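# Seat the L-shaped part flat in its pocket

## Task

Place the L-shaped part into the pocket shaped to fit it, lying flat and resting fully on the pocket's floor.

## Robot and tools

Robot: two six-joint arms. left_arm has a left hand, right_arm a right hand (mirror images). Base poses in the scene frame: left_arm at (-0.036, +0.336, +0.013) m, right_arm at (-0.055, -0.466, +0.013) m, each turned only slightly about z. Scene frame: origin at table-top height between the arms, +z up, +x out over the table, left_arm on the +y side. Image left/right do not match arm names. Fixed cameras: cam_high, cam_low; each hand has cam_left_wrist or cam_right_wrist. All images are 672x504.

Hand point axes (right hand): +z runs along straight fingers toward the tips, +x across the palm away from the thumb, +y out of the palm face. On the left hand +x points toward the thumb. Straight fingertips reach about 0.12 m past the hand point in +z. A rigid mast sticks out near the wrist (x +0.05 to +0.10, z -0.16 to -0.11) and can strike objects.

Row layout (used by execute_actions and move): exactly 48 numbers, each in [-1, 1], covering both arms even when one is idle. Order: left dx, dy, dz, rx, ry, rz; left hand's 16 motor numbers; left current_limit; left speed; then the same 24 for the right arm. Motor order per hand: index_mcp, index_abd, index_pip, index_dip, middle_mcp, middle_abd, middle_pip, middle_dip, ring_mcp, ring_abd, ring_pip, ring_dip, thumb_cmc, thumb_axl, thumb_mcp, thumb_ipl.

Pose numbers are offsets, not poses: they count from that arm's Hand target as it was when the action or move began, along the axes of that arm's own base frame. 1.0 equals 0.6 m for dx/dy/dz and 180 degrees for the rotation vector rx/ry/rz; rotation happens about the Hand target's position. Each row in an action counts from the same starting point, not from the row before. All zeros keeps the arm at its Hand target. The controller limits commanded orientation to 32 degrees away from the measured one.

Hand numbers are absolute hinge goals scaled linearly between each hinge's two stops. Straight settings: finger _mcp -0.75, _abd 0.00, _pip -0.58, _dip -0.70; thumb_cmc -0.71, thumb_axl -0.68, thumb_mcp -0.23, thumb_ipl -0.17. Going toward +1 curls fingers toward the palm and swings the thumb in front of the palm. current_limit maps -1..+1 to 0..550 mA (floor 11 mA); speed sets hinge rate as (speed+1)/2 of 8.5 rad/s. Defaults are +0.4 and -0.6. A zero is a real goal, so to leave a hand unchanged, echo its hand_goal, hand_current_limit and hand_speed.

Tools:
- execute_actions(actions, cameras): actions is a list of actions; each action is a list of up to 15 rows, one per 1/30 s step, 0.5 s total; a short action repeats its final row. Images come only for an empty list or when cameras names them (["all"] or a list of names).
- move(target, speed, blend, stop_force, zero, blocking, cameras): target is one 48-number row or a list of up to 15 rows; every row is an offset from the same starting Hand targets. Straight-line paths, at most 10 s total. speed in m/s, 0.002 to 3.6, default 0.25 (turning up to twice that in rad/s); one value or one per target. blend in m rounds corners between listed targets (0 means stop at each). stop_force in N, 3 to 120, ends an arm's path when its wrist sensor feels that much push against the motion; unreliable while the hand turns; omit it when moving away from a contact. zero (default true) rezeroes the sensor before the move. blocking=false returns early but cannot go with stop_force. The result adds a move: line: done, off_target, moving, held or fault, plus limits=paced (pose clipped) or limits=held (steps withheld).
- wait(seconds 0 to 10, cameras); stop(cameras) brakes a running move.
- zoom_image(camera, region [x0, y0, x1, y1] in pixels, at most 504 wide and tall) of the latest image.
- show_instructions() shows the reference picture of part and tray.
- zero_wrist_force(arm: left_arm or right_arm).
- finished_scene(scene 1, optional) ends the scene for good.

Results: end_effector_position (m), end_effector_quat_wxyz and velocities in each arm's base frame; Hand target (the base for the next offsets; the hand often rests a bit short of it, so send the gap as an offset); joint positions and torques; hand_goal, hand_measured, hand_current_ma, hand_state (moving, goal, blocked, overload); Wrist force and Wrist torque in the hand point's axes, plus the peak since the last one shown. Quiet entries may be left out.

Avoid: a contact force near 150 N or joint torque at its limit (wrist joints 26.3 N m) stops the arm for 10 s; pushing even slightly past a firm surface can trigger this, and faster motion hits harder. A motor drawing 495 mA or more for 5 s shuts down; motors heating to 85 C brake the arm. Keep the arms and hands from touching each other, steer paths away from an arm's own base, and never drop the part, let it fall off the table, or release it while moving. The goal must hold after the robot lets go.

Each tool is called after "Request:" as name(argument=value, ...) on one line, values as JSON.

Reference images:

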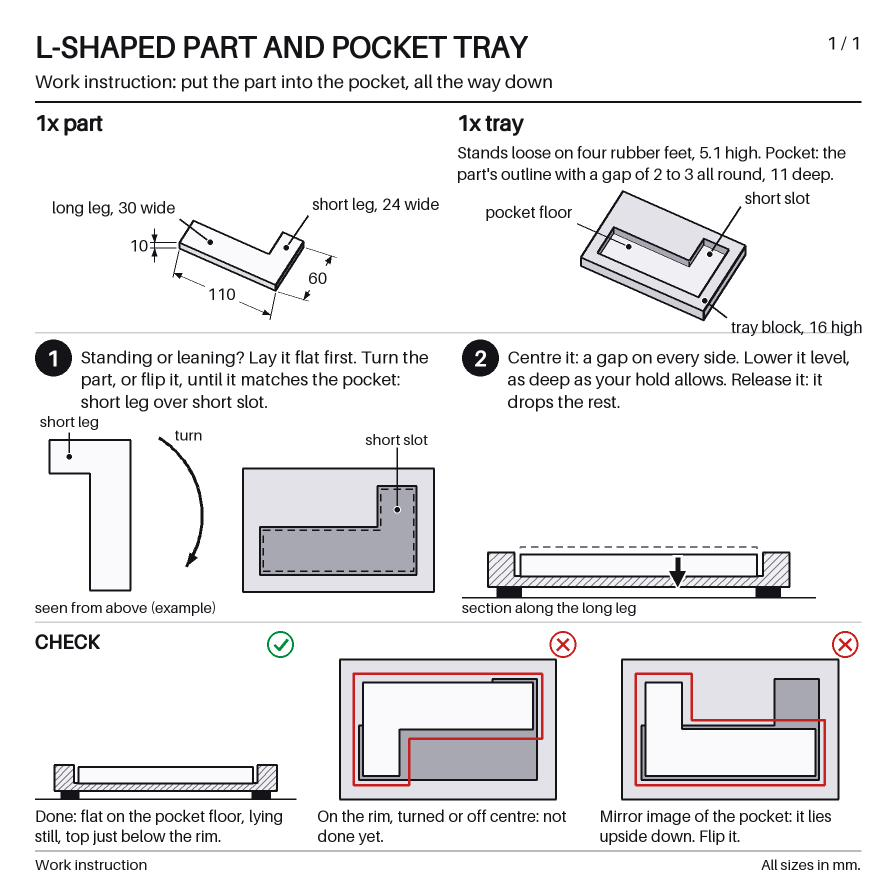

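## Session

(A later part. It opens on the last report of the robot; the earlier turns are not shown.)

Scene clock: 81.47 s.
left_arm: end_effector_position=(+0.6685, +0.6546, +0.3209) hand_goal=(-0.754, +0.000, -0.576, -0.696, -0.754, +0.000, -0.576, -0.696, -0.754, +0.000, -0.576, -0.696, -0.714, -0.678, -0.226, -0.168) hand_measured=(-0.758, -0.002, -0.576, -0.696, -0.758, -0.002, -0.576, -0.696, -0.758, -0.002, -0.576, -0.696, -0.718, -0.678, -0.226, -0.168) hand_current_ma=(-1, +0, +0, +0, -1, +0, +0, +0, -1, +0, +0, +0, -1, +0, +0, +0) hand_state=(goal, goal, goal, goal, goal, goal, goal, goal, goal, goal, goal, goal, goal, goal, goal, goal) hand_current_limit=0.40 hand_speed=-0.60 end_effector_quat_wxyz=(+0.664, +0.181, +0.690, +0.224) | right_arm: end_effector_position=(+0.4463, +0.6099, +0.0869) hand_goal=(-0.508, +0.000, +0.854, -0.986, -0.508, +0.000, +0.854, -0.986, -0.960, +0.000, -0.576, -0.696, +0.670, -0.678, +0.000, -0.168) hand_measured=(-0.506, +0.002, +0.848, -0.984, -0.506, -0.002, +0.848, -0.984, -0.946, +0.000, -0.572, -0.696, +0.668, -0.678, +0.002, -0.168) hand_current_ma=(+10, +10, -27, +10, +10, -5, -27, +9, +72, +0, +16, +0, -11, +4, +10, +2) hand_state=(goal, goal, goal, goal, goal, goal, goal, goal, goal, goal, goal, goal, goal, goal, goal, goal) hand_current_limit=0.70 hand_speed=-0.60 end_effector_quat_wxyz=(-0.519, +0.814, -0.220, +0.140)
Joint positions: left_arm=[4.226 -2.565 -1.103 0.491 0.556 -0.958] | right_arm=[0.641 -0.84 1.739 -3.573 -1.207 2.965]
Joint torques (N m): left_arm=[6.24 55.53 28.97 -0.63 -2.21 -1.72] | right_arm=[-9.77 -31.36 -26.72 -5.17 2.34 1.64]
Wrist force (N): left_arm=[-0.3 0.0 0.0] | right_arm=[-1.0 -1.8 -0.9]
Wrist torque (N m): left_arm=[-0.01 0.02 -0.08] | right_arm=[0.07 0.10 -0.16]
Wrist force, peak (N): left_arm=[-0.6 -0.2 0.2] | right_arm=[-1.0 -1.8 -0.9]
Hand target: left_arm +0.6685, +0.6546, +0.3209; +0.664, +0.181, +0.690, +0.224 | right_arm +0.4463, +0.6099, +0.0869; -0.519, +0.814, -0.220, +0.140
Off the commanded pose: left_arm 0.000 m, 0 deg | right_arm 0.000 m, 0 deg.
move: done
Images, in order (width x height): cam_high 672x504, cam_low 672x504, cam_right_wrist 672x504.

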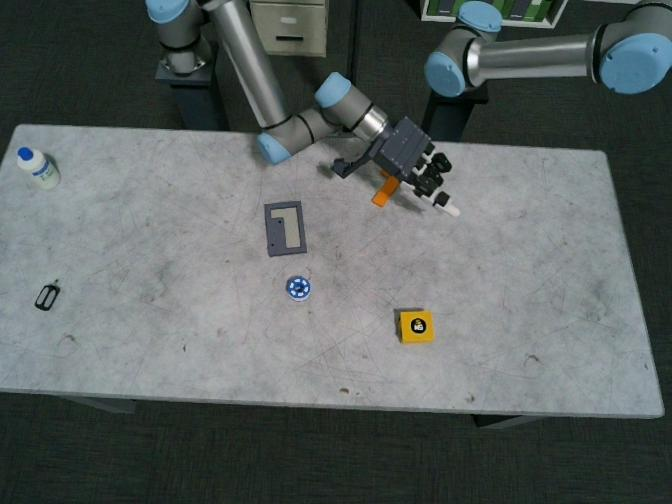

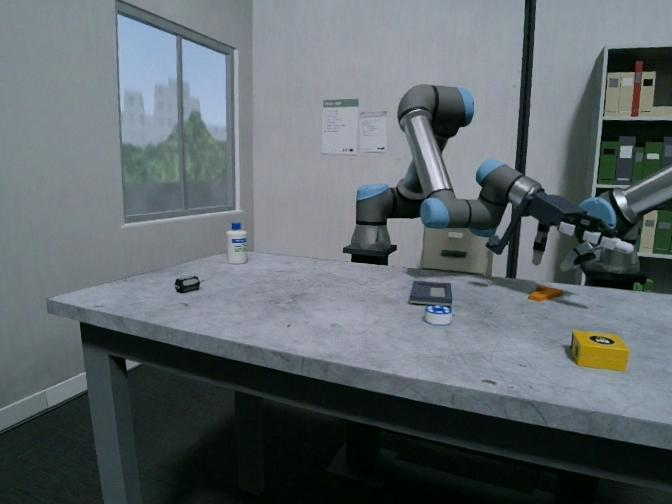

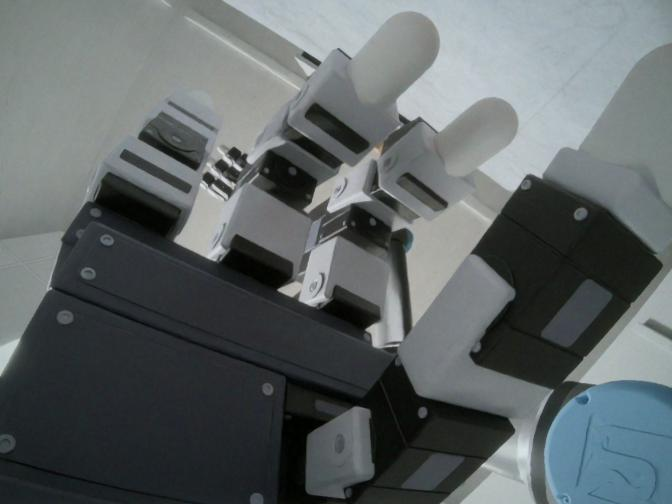

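Request:
move(target=[0,0,0,0,0,0,-0.754,0,-0.576,-0.696,-0.754,0,-0.576,-0.696,-0.754,0,-0.576,-0.696,-0.714,-0.678,-0.226,-0.168,0.4,-0.6,-0.0047,-0.0078,-0.0835,0,0,-0.0089,-0.507,0,0.854,-0.986,-0.507,0,0.854,-0.986,-0.959,0,-0.576,-0.696,0.671,-0.678,0.0,-0.168,0.7,-0.6], speed=0.1, cameras=["cam_high","cam_low","cam_right_wrist"])

Request:
zoom_image(camera="cam_high", region=[350, 140, 450, 220])

Request:
zoom_image(camera="cam_low", region=[500, 230, 600, 320])

Request:
zoom_image(camera="cam_right_wrist", region=[300, 0, 670, 200])

Scene clock: 84.57 s.
left_arm: end_effector_position=(+0.6685, +0.6546, +0.3209) hand_goal=(-0.754, +0.000, -0.576, -0.696, -0.754, +0.000, -0.576, -0.696, -0.754, +0.000, -0.576, -0.696, -0.714, -0.678, -0.226, -0.168) hand_measured=(-0.758, -0.002, -0.576, -0.696, -0.758, -0.002, -0.576, -0.696, -0.758, -0.002, -0.576, -0.696, -0.718, -0.678, -0.226, -0.168) hand_current_ma=(-1, +0, +0, +0, -1, +0, +0, +0, -1, +0, +0, +0, -1, +0, +0, +0) hand_state=(goal, goal, goal, goal, goal, goal, goal, goal, goal, goal, goal, goal, goal, goal, goal, goal) hand_current_limit=0.40 hand_speed=-0.60 end_effector_quat_wxyz=(+0.664, +0.181, +0.690, +0.224) | right_arm: end_effector_position=(+0.4434, +0.6051, +0.0369) hand_goal=(-0.508, +0.000, +0.854, -0.986, -0.508, +0.000, +0.854, -0.986, -0.960, +0.000, -0.576, -0.696, +0.670, -0.678, +0.000, -0.168) hand_measured=(-0.506, +0.002, +0.848, -0.984, -0.506, -0.002, +0.848, -0.984, -0.946, +0.000, -0.572, -0.696, +0.668, -0.678, +0.002, -0.168) hand_current_ma=(+11, +10, -27, +10, +11, -5, -26, +9, +72, +0, +16, +0, -11, +4, +10, +2) hand_state=(goal, goal, goal, goal, goal, goal, goal, goal, goal, goal, goal, goal, goal, goal, goal, goal) hand_current_limit=0.70 hand_speed=-0.60 end_effector_quat_wxyz=(-0.517, +0.811, -0.231, +0.147)
Joint positions: left_arm=[4.226 -2.565 -1.103 0.491 0.556 -0.958] | right_arm=[0.645 -0.751 1.755 -3.683 -1.235 2.98]
Joint torques (N m): left_arm=[7.05 54.63 29.43 -0.69 -2.04 -1.4] | right_arm=[10.43 -31.82 -21.22 -4.84 -1.91 1.67]
Wrist force (N): left_arm=[-0.2 -0.1 0.2] | right_arm=[-0.6 -1.7 -0.9]
Wrist torque (N m): left_arm=[-0.03 0.00 -0.06] | right_arm=[0.14 0.04 -0.16]
Wrist force, peak (N): left_arm=[-0.5 -0.3 0.1] | right_arm=[-0.9 -2.0 -1.5]
Hand target: left_arm +0.6685, +0.6546, +0.3209; +0.664, +0.181, +0.690, +0.224 | right_arm +0.4435, +0.6052, +0.0368; -0.517, +0.811, -0.231, +0.147
Off the commanded pose: left_arm 0.000 m, 0 deg | right_arm 0.000 m, 0 deg.
move: done
Images, in order (width x height): cam_high 672x504, cam_low 672x504, cam_right_wrist 672x504.

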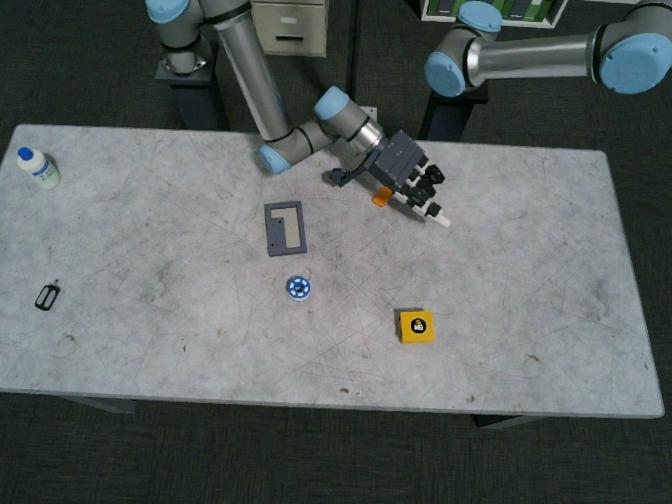

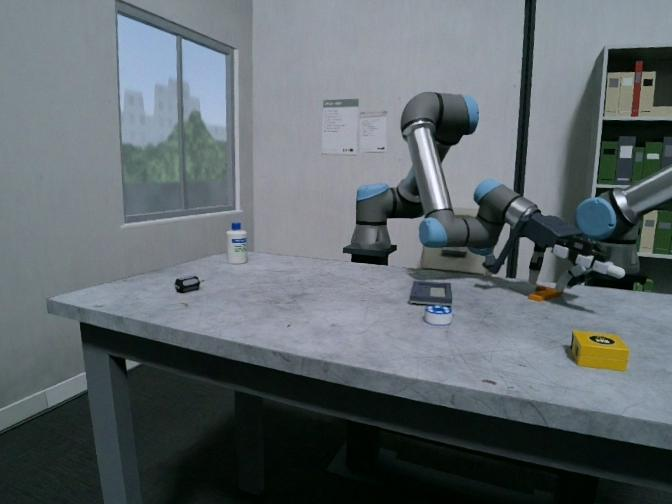

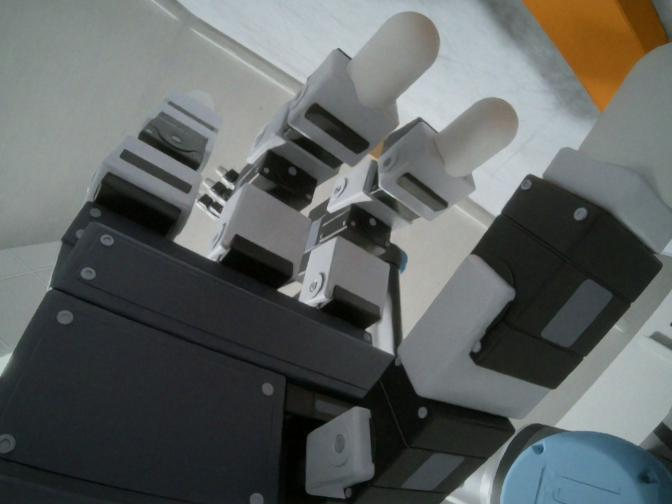

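Scaled by 5.040 from the camera's 672x504 image, which has a finer 960x720 frame.

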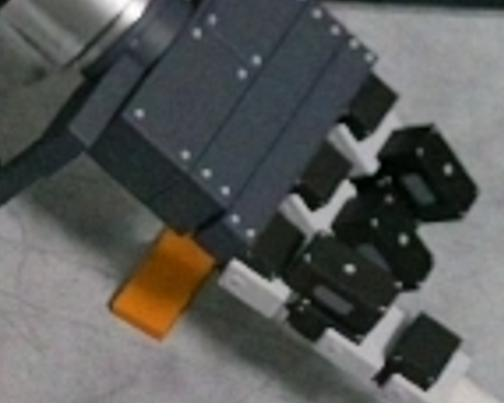

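Scaled by 5.040 from the camera's 672x504 image, which has a finer 960x720 frame.

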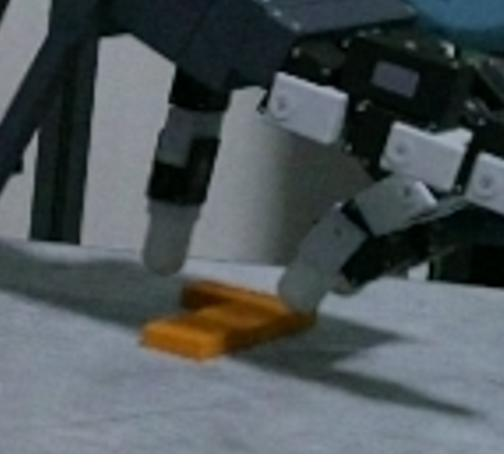

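Scaled by 1.362 from the camera's 672x504 image, which has a finer 960x720 frame.

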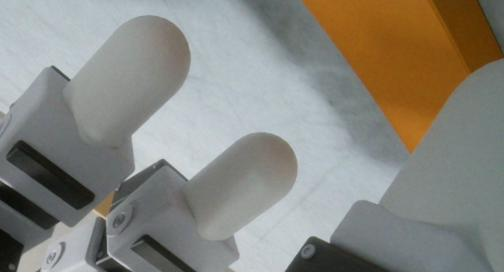

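Request:
move(target=[0,0,0,0,0,0,-0.754,0,-0.576,-0.696,-0.754,0,-0.576,-0.696,-0.754,0,-0.576,-0.696,-0.714,-0.678,-0.226,-0.168,0.4,-0.6,-0.0035,-0.0057,-0.0217,0,0,0,-0.507,0,0.854,-0.986,-0.507,0,0.854,-0.986,-0.959,0,-0.576,-0.696,0.671,-0.678,0.0,-0.168,0.7,-0.6], speed=0.08)

Request:
move(target=[0,0,0,0,0,0,-0.754,0,-0.576,-0.696,-0.754,0,-0.576,-0.696,-0.754,0,-0.576,-0.696,-0.714,-0.678,-0.226,-0.168,0.4,-0.6,0,0,-0.017,0,0,0,-0.507,0,0.854,-0.986,-0.507,0,0.854,-0.986,-0.959,0,-0.576,-0.696,0.671,-0.678,0.0,-0.168,0.7,-0.6], speed=0.015, stop_force=4, cameras=["cam_high","cam_low","cam_right_wrist"])

Request:
zoom_image(camera="cam_low", region=[500, 230, 600, 320])

Request:
zoom_image(camera="cam_right_wrist", region=[300, 0, 670, 200])

Scene clock: 87.87 s.
left_arm: end_effector_position=(+0.6685, +0.6546, +0.3209) hand_goal=(-0.754, +0.000, -0.576, -0.696, -0.754, +0.000, -0.576, -0.696, -0.754, +0.000, -0.576, -0.696, -0.714, -0.678, -0.226, -0.168) hand_measured=(-0.758, -0.002, -0.576, -0.696, -0.758, -0.002, -0.576, -0.696, -0.758, -0.002, -0.576, -0.696, -0.718, -0.678, -0.226, -0.168) hand_current_ma=(-1, +0, +0, +0, -1, +0, +0, +0, -1, +0, +0, +0, -1, +0, +0, +0) hand_state=(goal, goal, goal, goal, goal, goal, goal, goal, goal, goal, goal, goal, goal, goal, goal, goal) hand_current_limit=0.40 hand_speed=-0.60 end_effector_quat_wxyz=(+0.664, +0.181, +0.690, +0.224) | right_arm: end_effector_position=(+0.4414, +0.6018, +0.0239) hand_goal=(-0.508, +0.000, +0.854, -0.986, -0.508, +0.000, +0.854, -0.986, -0.960, +0.000, -0.576, -0.696, +0.670, -0.678, +0.000, -0.168) hand_measured=(-0.506, +0.002, +0.848, -0.984, -0.506, -0.002, +0.848, -0.984, -0.946, +0.000, -0.572, -0.696, +0.668, -0.678, +0.002, -0.168) hand_current_ma=(+11, +10, -27, +10, +11, -5, -26, +9, +72, +0, +16, +0, -11, +4, +10, +2) hand_state=(goal, goal, goal, goal, goal, goal, goal, goal, goal, goal, goal, goal, goal, goal, goal, goal) hand_current_limit=0.70 hand_speed=-0.60 end_effector_quat_wxyz=(-0.517, +0.811, -0.231, +0.147)
Joint positions: left_arm=[4.226 -2.565 -1.103 0.491 0.556 -0.958] | right_arm=[0.642 -0.729 1.764 -3.713 -1.233 2.979]
Joint torques (N m): left_arm=[6.82 54.87 28.42 -0.6 -1.88 -1.31] | right_arm=[-9.79 -32.47 -2.69 -4.36 2.25 -1.75]
Wrist force (N): left_arm=[-0.1 -0.1 0.2] | right_arm=[-0.6 -1.6 -0.7]
Wrist torque (N m): left_arm=[-0.03 -0.01 -0.05] | right_arm=[0.11 0.04 0.03]
Wrist force, peak (N): left_arm=[-0.5 0.0 0.4] | right_arm=[-0.6 -2.0 -0.6]
Hand target: left_arm +0.6685, +0.6546, +0.3209; +0.664, +0.181, +0.690, +0.224 | right_arm +0.4414, +0.6018, +0.0237; -0.517, +0.811, -0.231, +0.147
Off the commanded pose: left_arm 0.000 m, 0 deg | right_arm 0.000 m, 0 deg.
move: done

Scene clock: 89.57 s.
left_arm: end_effector_position=(+0.6685, +0.6546, +0.3209) hand_goal=(-0.754, +0.000, -0.576, -0.696, -0.754, +0.000, -0.576, -0.696, -0.754, +0.000, -0.576, -0.696, -0.714, -0.678, -0.226, -0.168) hand_measured=(-0.758, -0.002, -0.576, -0.696, -0.758, -0.002, -0.576, -0.696, -0.758, -0.002, -0.576, -0.696, -0.718, -0.678, -0.226, -0.168) hand_current_ma=(-1, +0, +0, +0, -1, +0, +0, +0, -1, +0, +0, +0, -1, +0, +0, +0) hand_state=(goal, goal, goal, goal, goal, goal, goal, goal, goal, goal, goal, goal, goal, goal, goal, goal) hand_current_limit=0.40 hand_speed=-0.60 end_effector_quat_wxyz=(+0.664, +0.181, +0.690, +0.224) | right_arm: end_effector_position=(+0.4414, +0.6018, +0.0160) hand_goal=(-0.508, +0.000, +0.854, -0.986, -0.508, +0.000, +0.854, -0.986, -0.960, +0.000, -0.576, -0.696, +0.670, -0.678, +0.000, -0.168) hand_measured=(-0.506, +0.002, +0.848, -0.984, -0.506, -0.002, +0.848, -0.984, -0.946, +0.000, -0.572, -0.696, +0.668, -0.678, +0.002, -0.168) hand_current_ma=(+11, +10, -27, +10, +11, -5, -26, +9, +72, +0, +16, +0, -11, +4, +6, +2) hand_state=(goal, goal, goal, goal, goal, goal, goal, goal, goal, goal, goal, goal, goal, goal, goal, goal) hand_current_limit=0.70 hand_speed=-0.60 end_effector_quat_wxyz=(-0.517, +0.811, -0.231, +0.147)
Joint positions: left_arm=[4.226 -2.565 -1.103 0.491 0.556 -0.958] | right_arm=[0.642 -0.713 1.761 -3.727 -1.233 2.979]
Joint torques (N m): left_arm=[6.42 54.31 28.9 -0.67 -1.98 -1.32] | right_arm=[-9.89 -56.9 -0.94 -0.08 -1.16 -1.69]
Wrist force (N): left_arm=[-0.5 -0.2 0.0] | right_arm=[-1.1 -4.5 -1.9]
Wrist torque (N m): left_arm=[-0.02 0.04 -0.09] | right_arm=[-0.10 0.08 0.05]
Wrist force, peak (N): left_arm=[-0.6 0.2 0.0] | right_arm=[-1.9 -13.2 -5.2]
Hand target: left_arm +0.6685, +0.6546, +0.3209; +0.664, +0.181, +0.690, +0.224 | right_arm +0.4414, +0.6018, +0.0160; -0.517, +0.811, -0.231, +0.147 (not the last commanded pose)
Off the commanded pose: left_arm 0.000 m, 0 deg | right_arm 0.002 m, 0 deg.
move: contact (right_arm)
Images, in order (width x height): cam_high 672x504, cam_low 672x504, cam_right_wrist 672x504.

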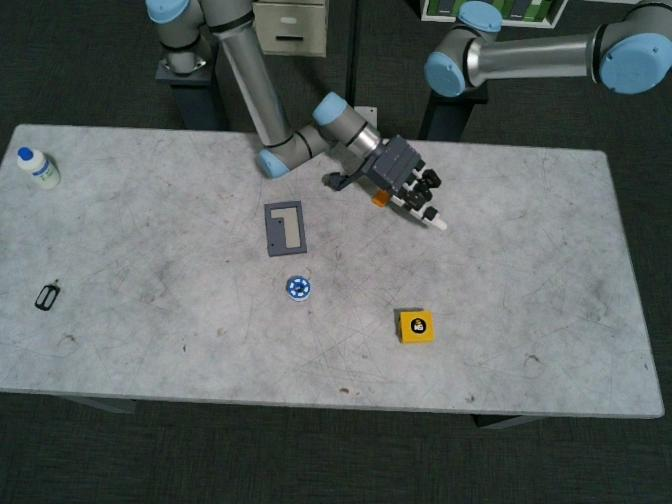

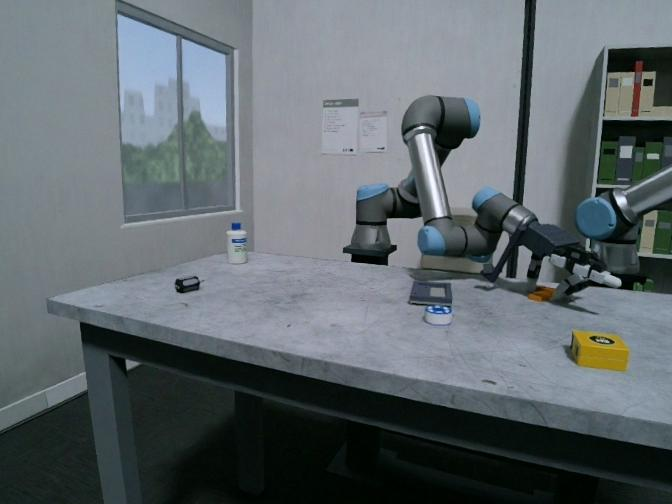

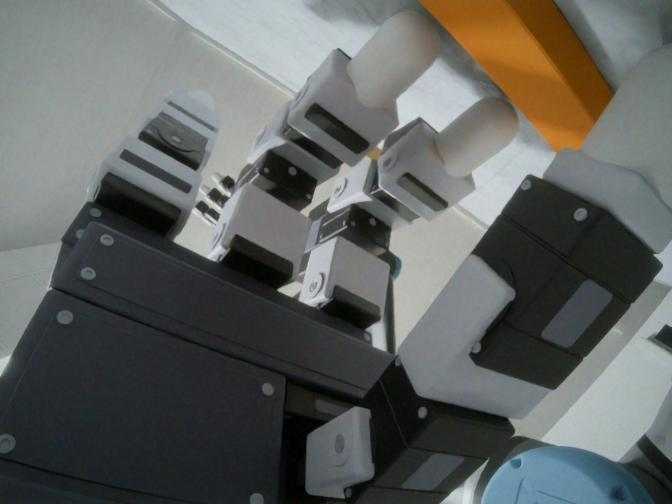

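Scaled by 5.040 from the camera's 672x504 image, which has a finer 960x720 frame.

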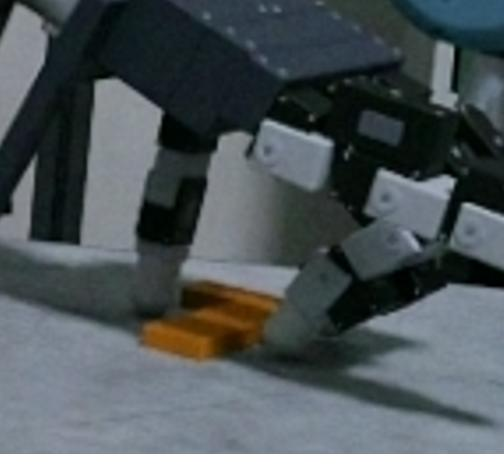

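Scaled by 1.362 from the camera's 672x504 image, which has a finer 960x720 frame.

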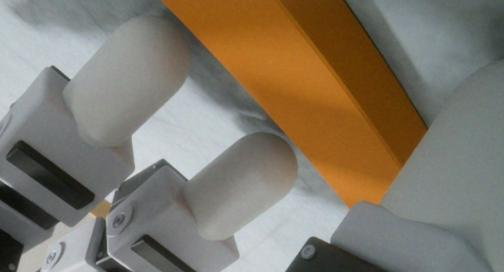

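Request:
move(target=[0,0,0,0,0,0,-0.754,0,-0.576,-0.696,-0.754,0,-0.576,-0.696,-0.754,0,-0.576,-0.696,-0.714,-0.678,-0.226,-0.168,0.4,-0.6,0,0,0,0,0,0,-0.32,0,0.758,-0.986,-0.32,0,0.758,-0.986,-0.959,0,-0.576,-0.696,0.671,-0.678,0.112,-0.168,0.4,-0.9], cameras=["cam_high","cam_low","cam_right_wrist"])

Request:
zoom_image(camera="cam_low", region=[500, 230, 600, 320])

Request:
zoom_image(camera="cam_right_wrist", region=[300, 0, 670, 200])

Scene clock: 91.10 s.
left_arm: end_effector_position=(+0.6685, +0.6546, +0.3209) hand_goal=(-0.754, +0.000, -0.576, -0.696, -0.754, +0.000, -0.576, -0.696, -0.754, +0.000, -0.576, -0.696, -0.714, -0.678, -0.226, -0.168) hand_measured=(-0.758, -0.002, -0.576, -0.696, -0.758, -0.002, -0.576, -0.696, -0.758, -0.002, -0.576, -0.696, -0.718, -0.678, -0.226, -0.168) hand_current_ma=(-1, +0, +0, +0, -1, +0, +0, +0, -1, +0, +0, +0, -1, +0, +0, +0) hand_state=(goal, goal, goal, goal, goal, goal, goal, goal, goal, goal, goal, goal, goal, goal, goal, goal) hand_current_limit=0.40 hand_speed=-0.60 end_effector_quat_wxyz=(+0.664, +0.181, +0.690, +0.224) | right_arm: end_effector_position=(+0.4414, +0.6018, +0.0161) hand_goal=(-0.320, +0.000, +0.758, -0.986, -0.320, +0.000, +0.758, -0.986, -0.960, +0.000, -0.576, -0.696, +0.670, -0.678, +0.112, -0.168) hand_measured=(-0.420, +0.002, +0.766, -0.988, -0.424, -0.002, +0.770, -0.988, -0.946, +0.000, -0.572, -0.696, +0.668, -0.678, +0.026, -0.184) hand_current_ma=(-385, +10, +41, -10, -385, -5, +52, -8, +72, +0, +16, +0, -7, +4, -385, -101) hand_state=(blocked, goal, goal, goal, blocked, goal, goal, goal, goal, goal, goal, goal, goal, goal, blocked, goal) hand_current_limit=0.40 hand_speed=-0.90 end_effector_quat_wxyz=(-0.517, +0.811, -0.231, +0.147)
Joint positions: left_arm=[4.226 -2.565 -1.103 0.491 0.556 -0.958] | right_arm=[0.642 -0.713 1.761 -3.727 -1.233 2.979]
Joint torques (N m): left_arm=[5.78 54.99 29.48 -0.46 -1.81 -1.28] | right_arm=[-9.86 -47.43 -2.38 -0.39 -1.75 -1.76]
Wrist force (N): left_arm=[-0.4 -0.1 0.0] | right_arm=[-0.5 -13.2 -2.3]
Wrist torque (N m): left_arm=[-0.01 0.02 -0.08] | right_arm=[0.13 0.01 0.08]
Wrist force, peak (N): left_arm=[-0.6 -0.3 0.1] | right_arm=[-1.0 -13.5 -2.5]
Hand target: left_arm +0.6685, +0.6546, +0.3209; +0.664, +0.181, +0.690, +0.224 | right_arm +0.4414, +0.6018, +0.0160; -0.517, +0.811, -0.231, +0.147
Off the commanded pose: left_arm 0.000 m, 0 deg | right_arm 0.000 m, 0 deg.
move: done
Images, in order (width x height): cam_high 672x504, cam_low 672x504, cam_right_wrist 672x504.

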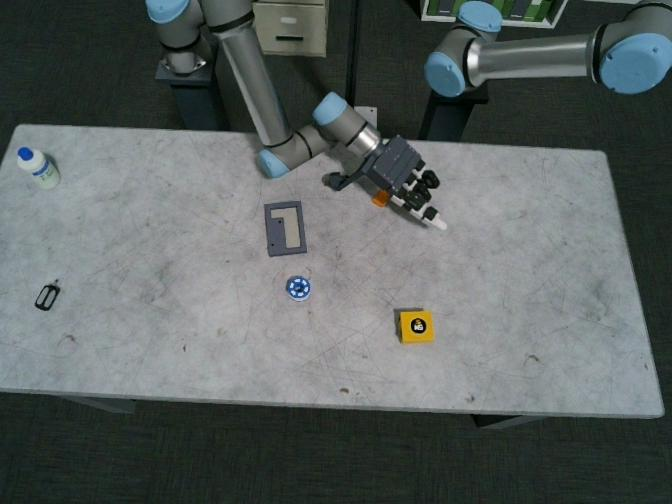

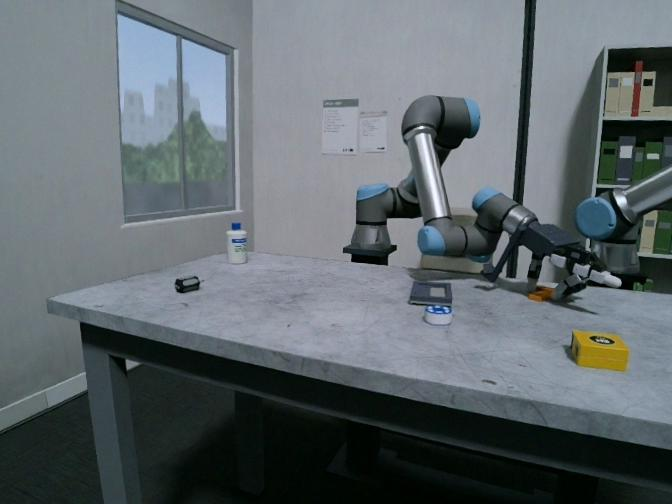

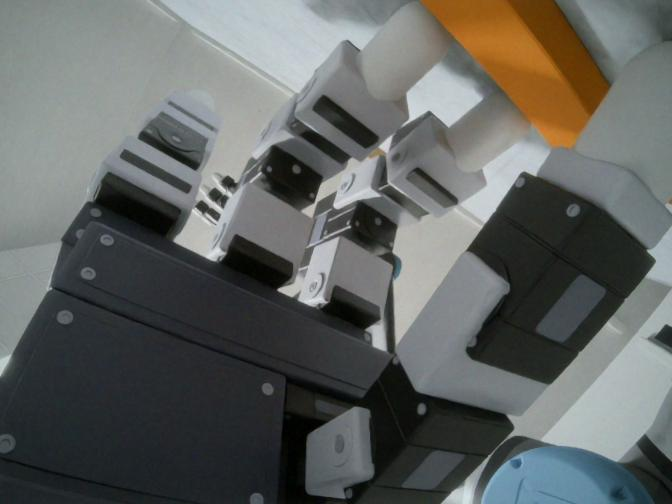

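Scaled by 5.040 from the camera's 672x504 image, which has a finer 960x720 frame.

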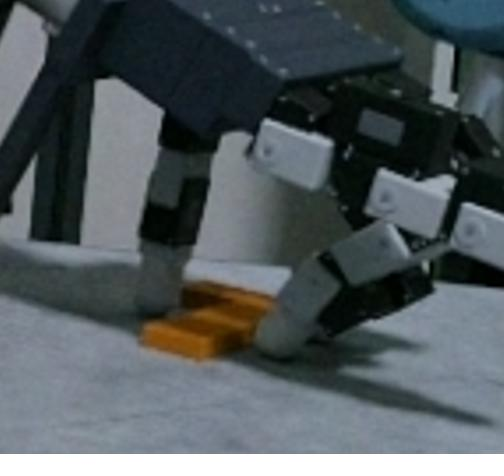

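Scaled by 1.362 from the camera's 672x504 image, which has a finer 960x720 frame.

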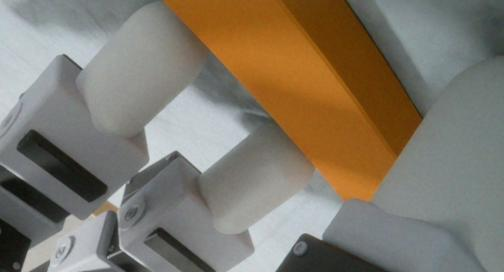

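Request:
move(target=[0,0,0,0,0,0,-0.754,0,-0.576,-0.696,-0.754,0,-0.576,-0.696,-0.754,0,-0.576,-0.696,-0.714,-0.678,-0.226,-0.168,0.4,-0.6,0,0,0.0045,0,0,0,-0.338,0,0.796,-0.986,-0.338,0,0.796,-0.986,-0.959,0,-0.576,-0.696,0.671,-0.678,0.112,-0.168,0.4,-0.9], speed=0.02, cameras=["cam_low","cam_right_wrist"])

Request:
zoom_image(camera="cam_low", region=[500, 230, 600, 320])

Request:
zoom_image(camera="cam_right_wrist", region=[300, 0, 670, 200])

Scene clock: 93.53 s.
left_arm: end_effector_position=(+0.6685, +0.6546, +0.3209) hand_goal=(-0.754, +0.000, -0.576, -0.696, -0.754, +0.000, -0.576, -0.696, -0.754, +0.000, -0.576, -0.696, -0.714, -0.678, -0.226, -0.168) hand_measured=(-0.758, -0.002, -0.576, -0.696, -0.758, -0.002, -0.576, -0.696, -0.758, -0.002, -0.576, -0.696, -0.718, -0.678, -0.226, -0.168) hand_current_ma=(-1, +0, +0, +0, -1, +0, +0, +0, -1, +0, +0, +0, -1, +0, +0, +0) hand_state=(goal, goal, goal, goal, goal, goal, goal, goal, goal, goal, goal, goal, goal, goal, goal, goal) hand_current_limit=0.40 hand_speed=-0.60 end_effector_quat_wxyz=(+0.664, +0.181, +0.690, +0.224) | right_arm: end_effector_position=(+0.4414, +0.6018, +0.0185) hand_goal=(-0.338, +0.000, +0.796, -0.986, -0.338, +0.000, +0.796, -0.986, -0.960, +0.000, -0.576, -0.696, +0.670, -0.678, +0.112, -0.168) hand_measured=(-0.338, +0.002, +0.790, -0.990, -0.338, -0.002, +0.790, -0.988, -0.946, +0.000, -0.572, -0.696, +0.668, -0.678, +0.098, -0.172) hand_current_ma=(+0, +10, -30, -14, +0, -5, -30, -13, +72, +0, +16, +0, -5, +4, -91, -30) hand_state=(goal, goal, goal, goal, goal, goal, goal, goal, goal, goal, goal, goal, goal, goal, goal, goal) hand_current_limit=0.40 hand_speed=-0.90 end_effector_quat_wxyz=(-0.517, +0.811, -0.231, +0.147) end_effector_velocity=(+0.000, +0.000, +0.004) end_effector_angular_velocity=(+0.002, -0.003, +0.000)
Joint positions: left_arm=[4.226 -2.565 -1.103 0.491 0.556 -0.958] | right_arm=[0.642 -0.718 1.762 -3.722 -1.233 2.979]
Joint velocities: left_arm=[within noise] | right_arm=[0 -0.006 0.001 0.002 0 -0.001]
Joint torques (N m): left_arm=[6.08 56.28 28.67 -0.89 -1.85 -1.4] | right_arm=[-9.47 -56.52 -1.98 -0.73 -1.74 -1.68]
Wrist force (N): left_arm=[-0.5 -0.1 0.0] | right_arm=[-0.2 -1.4 -0.6]
Wrist torque (N m): left_arm=[-0.01 0.02 -0.07] | right_arm=[0.14 0.00 0.07]
Wrist force, peak (N): left_arm=[-0.7 -0.2 0.0] | right_arm=[-0.7 -13.9 -2.4]
Hand target: left_arm +0.6685, +0.6546, +0.3209; +0.664, +0.181, +0.690, +0.224 | right_arm +0.4414, +0.6018, +0.0187; -0.517, +0.811, -0.231, +0.147
Off the commanded pose: left_arm 0.000 m, 0 deg | right_arm 0.000 m, 0 deg.
move: done
Images, in order (width x height): cam_low 672x504, cam_right_wrist 672x504.

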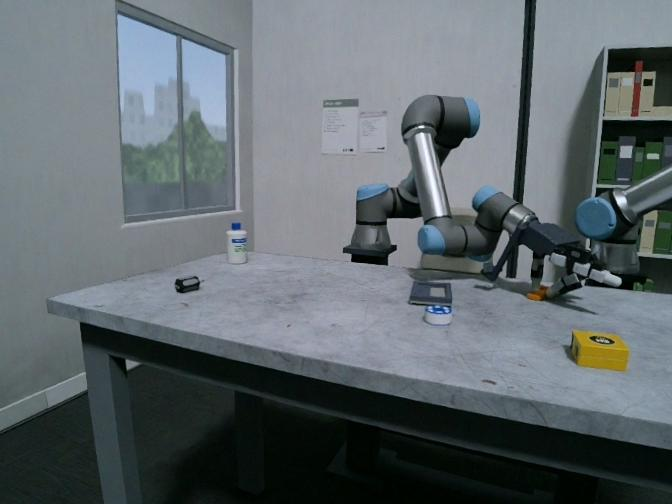

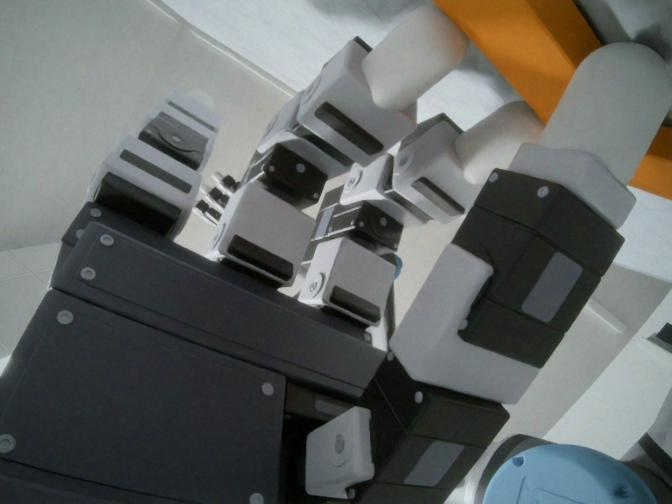

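Scaled by 5.040 from the camera's 672x504 image, which has a finer 960x720 frame.

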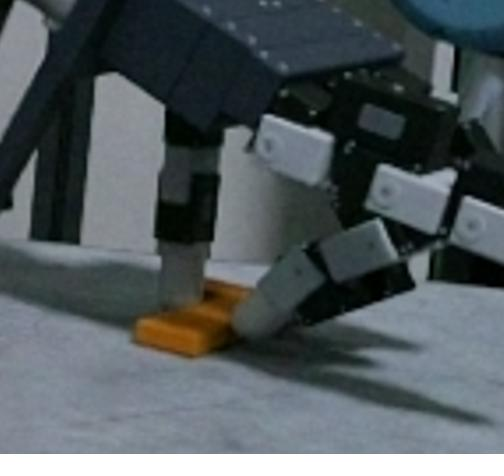

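Scaled by 1.362 from the camera's 672x504 image, which has a finer 960x720 frame.

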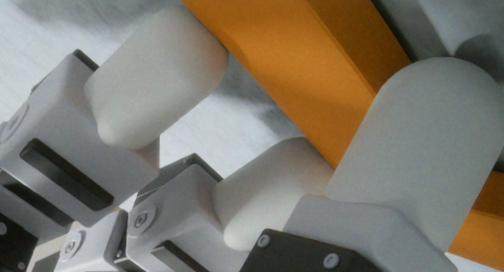

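Request:
move(target=[0,0,0,0,0,0,-0.754,0,-0.576,-0.696,-0.754,0,-0.576,-0.696,-0.754,0,-0.576,-0.696,-0.714,-0.678,-0.226,-0.168,0.4,-0.6,0,0,-0.0035,0,0,0,-0.35,0,0.796,-0.986,-0.35,0,0.796,-0.986,-0.959,0,-0.576,-0.696,0.671,-0.678,0.09,-0.168,0.4,-0.9], speed=0.02)

Request:
move(target=[0,0,0,0,0,0,-0.754,0,-0.576,-0.696,-0.754,0,-0.576,-0.696,-0.754,0,-0.576,-0.696,-0.714,-0.678,-0.226,-0.168,0.4,-0.6,0,0,0,0,0,0,-0.32,0,0.796,-0.986,-0.32,0,0.796,-0.986,-0.959,0,-0.576,-0.696,0.671,-0.678,0.22,-0.13,0.4,-0.9], cameras=["cam_high","cam_low","cam_right_wrist"])

Request:
zoom_image(camera="cam_low", region=[500, 230, 600, 320])

Request:
zoom_image(camera="cam_right_wrist", region=[300, 0, 670, 200])

Scene clock: 94.87 s.
left_arm: end_effector_position=(+0.6685, +0.6546, +0.3209) hand_goal=(-0.754, +0.000, -0.576, -0.696, -0.754, +0.000, -0.576, -0.696, -0.754, +0.000, -0.576, -0.696, -0.714, -0.678, -0.226, -0.168) hand_measured=(-0.758, -0.002, -0.576, -0.696, -0.758, -0.002, -0.576, -0.696, -0.758, -0.002, -0.576, -0.696, -0.718, -0.678, -0.226, -0.168) hand_current_ma=(-1, +0, +0, +0, -1, +0, +0, +0, -1, +0, +0, +0, -1, +0, +0, +0) hand_state=(goal, goal, goal, goal, goal, goal, goal, goal, goal, goal, goal, goal, goal, goal, goal, goal) hand_current_limit=0.40 hand_speed=-0.60 end_effector_quat_wxyz=(+0.664, +0.181, +0.690, +0.224) | right_arm: end_effector_position=(+0.4414, +0.6018, +0.0168) hand_goal=(-0.350, +0.000, +0.796, -0.986, -0.350, +0.000, +0.796, -0.986, -0.960, +0.000, -0.576, -0.696, +0.670, -0.678, +0.090, -0.168) hand_measured=(-0.344, +0.002, +0.796, -0.986, -0.344, -0.002, +0.794, -0.988, -0.946, +0.000, -0.572, -0.696, +0.668, -0.678, +0.092, -0.170) hand_current_ma=(+25, +10, +7, -1, +32, -5, -8, -7, +72, +0, +16, +0, -5, +4, +9, -14) hand_state=(goal, goal, goal, goal, goal, goal, goal, goal, goal, goal, goal, goal, goal, goal, goal, goal) hand_current_limit=0.40 hand_speed=-0.90 end_effector_quat_wxyz=(-0.517, +0.811, -0.231, +0.147)
Joint positions: left_arm=[4.226 -2.565 -1.103 0.491 0.556 -0.958] | right_arm=[0.642 -0.715 1.762 -3.725 -1.233 2.979]
Joint torques (N m): left_arm=[6.31 55.64 29.38 -0.83 -1.84 -1.21] | right_arm=[-8.35 -34.47 -22.42 -4.74 -1.58 -1.64]
Wrist force (N): left_arm=[-0.3 -0.1 0.0] | right_arm=[-0.4 -3.3 -0.3]
Wrist torque (N m): left_arm=[-0.01 0.00 -0.06] | right_arm=[0.12 0.02 0.08]
Wrist force, peak (N): left_arm=[-0.6 -0.1 0.0] | right_arm=[-0.4 -3.3 -0.3]
Hand target: left_arm +0.6685, +0.6546, +0.3209; +0.664, +0.181, +0.690, +0.224 | right_arm +0.4414, +0.6018, +0.0166; -0.517, +0.811, -0.231, +0.147
Off the commanded pose: left_arm 0.000 m, 0 deg | right_arm 0.000 m, 0 deg.
move: done

Scene clock: 95.37 s.
left_arm: end_effector_position=(+0.6685, +0.6546, +0.3209) hand_goal=(-0.754, +0.000, -0.576, -0.696, -0.754, +0.000, -0.576, -0.696, -0.754, +0.000, -0.576, -0.696, -0.714, -0.678, -0.226, -0.168) hand_measured=(-0.758, -0.002, -0.576, -0.696, -0.758, -0.002, -0.576, -0.696, -0.758, -0.002, -0.576, -0.696, -0.718, -0.678, -0.226, -0.168) hand_current_ma=(-1, +0, +0, +0, -1, +0, +0, +0, -1, +0, +0, +0, -1, +0, +0, +0) hand_state=(goal, goal, goal, goal, goal, goal, goal, goal, goal, goal, goal, goal, goal, goal, goal, goal) hand_current_limit=0.40 hand_speed=-0.60 end_effector_quat_wxyz=(+0.664, +0.181, +0.690, +0.224) | right_arm: end_effector_position=(+0.4414, +0.6018, +0.0166) hand_goal=(-0.320, +0.000, +0.796, -0.986, -0.320, +0.000, +0.796, -0.986, -0.960, +0.000, -0.576, -0.696, +0.670, -0.678, +0.220, -0.130) hand_measured=(-0.338, +0.002, +0.796, -0.986, -0.338, -0.002, +0.794, -0.988, -0.946, +0.000, -0.572, -0.696, +0.668, -0.678, +0.094, -0.162) hand_current_ma=(-94, +10, +3, +0, -87, -5, -13, -7, +72, +0, +16, +0, -5, +4, -385, -207) hand_state=(goal, goal, goal, goal, goal, goal, goal, goal, goal, goal, goal, goal, goal, goal, blocked, blocked) hand_current_limit=0.40 hand_speed=-0.90 end_effector_quat_wxyz=(-0.517, +0.811, -0.231, +0.147)
Joint positions: left_arm=[4.226 -2.565 -1.103 0.491 0.556 -0.958] | right_arm=[0.642 -0.714 1.762 -3.726 -1.233 2.979]
Joint torques (N m): left_arm=[6.72 54.64 29.52 -0.5 -2.18 -1.41] | right_arm=[-9.56 -32.87 -24.21 -4.3 -1.77 -1.65]
Wrist force (N): left_arm=[-0.3 0.0 -0.1] | right_arm=[-0.7 -3.1 -1.4]
Wrist torque (N m): left_arm=[0.00 0.00 -0.07] | right_arm=[0.09 0.06 0.04]
Wrist force, peak (N): left_arm=[-0.5 -0.1 0.2] | right_arm=[-0.7 -3.1 -1.4]
Hand target: left_arm +0.6685, +0.6546, +0.3209; +0.664, +0.181, +0.690, +0.224 | right_arm +0.4414, +0.6018, +0.0166; -0.517, +0.811, -0.231, +0.147
Off the commanded pose: left_arm 0.000 m, 0 deg | right_arm 0.000 m, 0 deg.
move: done
Images, in order (width x height): cam_high 672x504, cam_low 672x504, cam_right_wrist 672x504.

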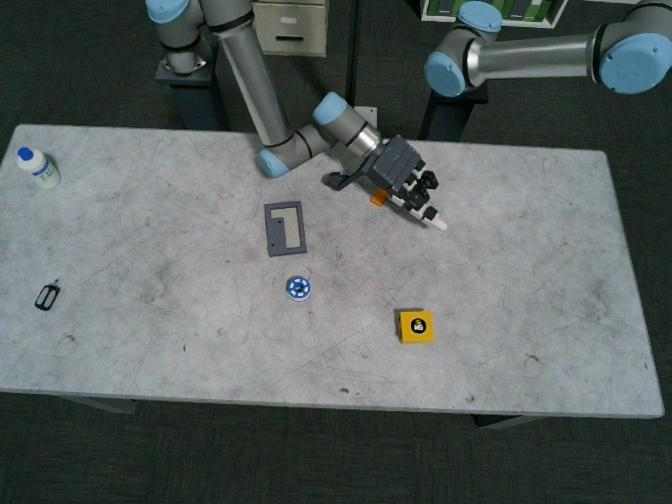

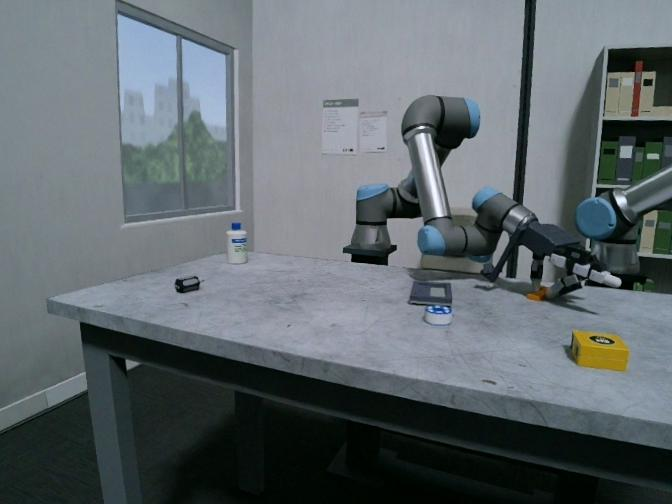

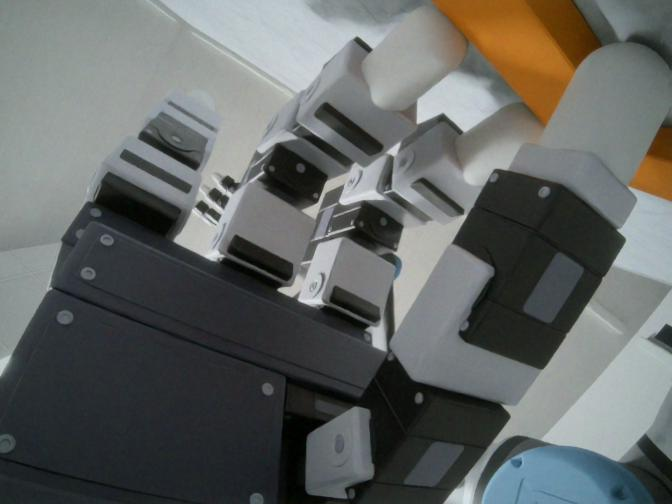

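Scaled by 5.040 from the camera's 672x504 image, which has a finer 960x720 frame.

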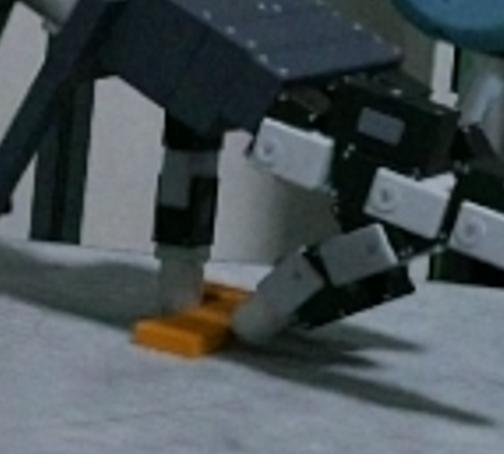

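Scaled by 1.362 from the camera's 672x504 image, which has a finer 960x720 frame.

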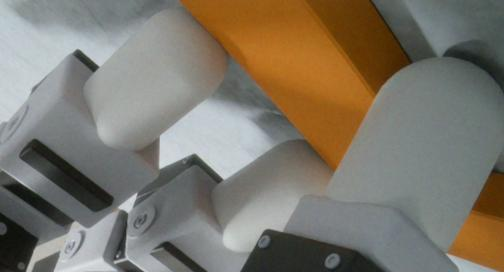

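Request:
move(target=[0,0,0,0,0,0,-0.754,0,-0.576,-0.696,-0.754,0,-0.576,-0.696,-0.754,0,-0.576,-0.696,-0.714,-0.678,-0.226,-0.168,0.4,-0.6,0,0,0.03,0,0,0,-0.32,0,0.796,-0.986,-0.32,0,0.796,-0.986,-0.959,0,-0.576,-0.696,0.671,-0.678,0.22,-0.13,0.4,-0.9], speed=0.03, cameras=["cam_high","cam_low","cam_right_wrist"])

Request:
zoom_image(camera="cam_low", region=[500, 230, 600, 320])

Request:
zoom_image(camera="cam_right_wrist", region=[300, 0, 670, 200])

Request:
zoom_image(camera="cam_high", region=[350, 140, 450, 220])

Scene clock: 96.83 s.
left_arm: end_effector_position=(+0.6685, +0.6546, +0.3209) hand_goal=(-0.754, +0.000, -0.576, -0.696, -0.754, +0.000, -0.576, -0.696, -0.754, +0.000, -0.576, -0.696, -0.714, -0.678, -0.226, -0.168) hand_measured=(-0.758, -0.002, -0.576, -0.696, -0.758, -0.002, -0.576, -0.696, -0.758, -0.002, -0.576, -0.696, -0.718, -0.678, -0.226, -0.168) hand_current_ma=(-1, +0, +0, +0, -1, +0, +0, +0, -1, +0, +0, +0, -1, +0, +0, +0) hand_state=(goal, goal, goal, goal, goal, goal, goal, goal, goal, goal, goal, goal, goal, goal, goal, goal) hand_current_limit=0.40 hand_speed=-0.60 end_effector_quat_wxyz=(+0.664, +0.181, +0.690, +0.224) | right_arm: end_effector_position=(+0.4414, +0.6018, +0.0345) hand_goal=(-0.320, +0.000, +0.796, -0.986, -0.320, +0.000, +0.796, -0.986, -0.960, +0.000, -0.576, -0.696, +0.670, -0.678, +0.220, -0.130) hand_measured=(-0.338, +0.002, +0.786, -0.990, -0.338, -0.002, +0.786, -0.990, -0.946, +0.000, -0.572, -0.696, +0.668, -0.678, +0.100, -0.162) hand_current_ma=(-94, +10, -44, -19, -87, -5, -45, -19, +72, +0, +16, +0, -5, +3, -385, -207) hand_state=(goal, goal, goal, goal, goal, goal, goal, goal, goal, goal, goal, goal, goal, goal, blocked, blocked) hand_current_limit=0.40 hand_speed=-0.90 end_effector_quat_wxyz=(-0.517, +0.811, -0.231, +0.147)
Joint positions: left_arm=[4.226 -2.565 -1.103 0.491 0.556 -0.958] | right_arm=[0.642 -0.751 1.767 -3.695 -1.233 2.979]
Joint torques (N m): left_arm=[5.79 55.64 28.88 -0.57 -1.73 -1.46] | right_arm=[-5.58 -58.61 -2.27 -0.45 -1.57 0.35]
Wrist force (N): left_arm=[-0.4 -0.1 0.0] | right_arm=[-0.8 -1.3 -0.6]
Wrist torque (N m): left_arm=[-0.02 0.02 -0.07] | right_arm=[0.16 0.05 0.02]
Wrist force, peak (N): left_arm=[-0.6 -0.3 0.0] | right_arm=[-0.4 -3.6 -1.4]
Hand target: left_arm +0.6685, +0.6546, +0.3209; +0.664, +0.181, +0.690, +0.224 | right_arm +0.4414, +0.6018, +0.0346; -0.517, +0.811, -0.231, +0.147
Off the commanded pose: left_arm 0.000 m, 0 deg | right_arm 0.000 m, 0 deg.
move: done
Images, in order (width x height): cam_high 672x504, cam_low 672x504, cam_right_wrist 672x504.

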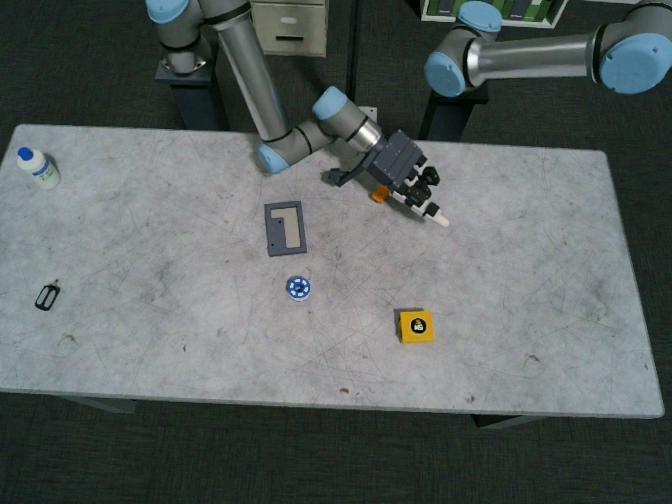

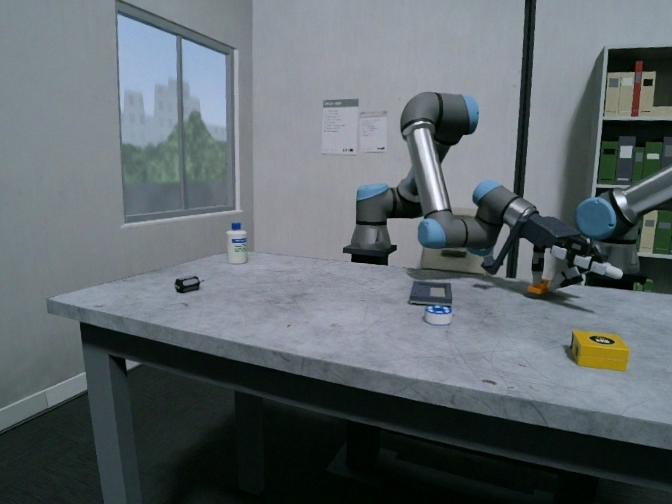

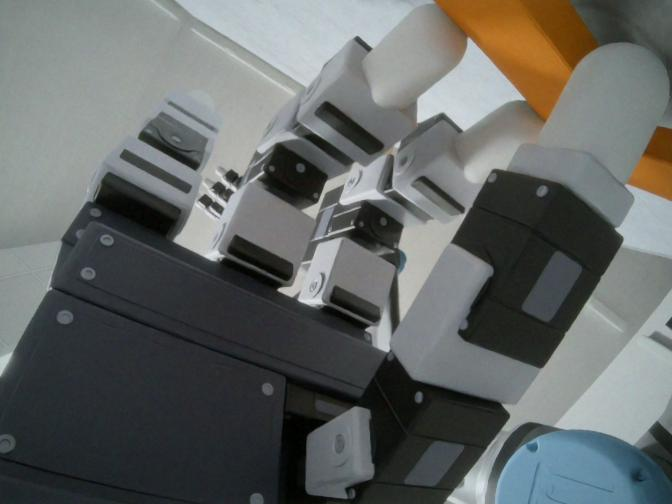

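Scaled by 5.040 from the camera's 672x504 image, which has a finer 960x720 frame.

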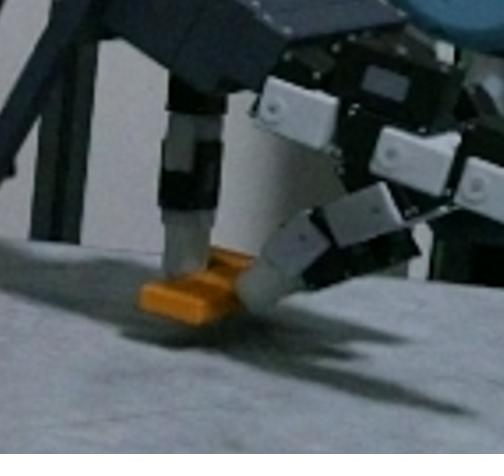

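Scaled by 1.362 from the camera's 672x504 image, which has a finer 960x720 frame.

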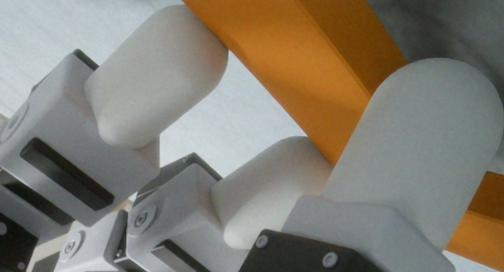

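Scaled by 5.040 from the camera's 672x504 image, which has a finer 960x720 frame.

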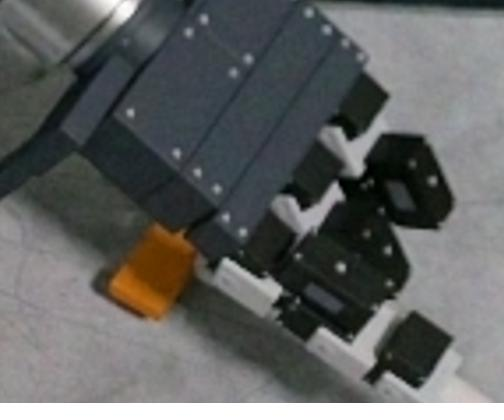

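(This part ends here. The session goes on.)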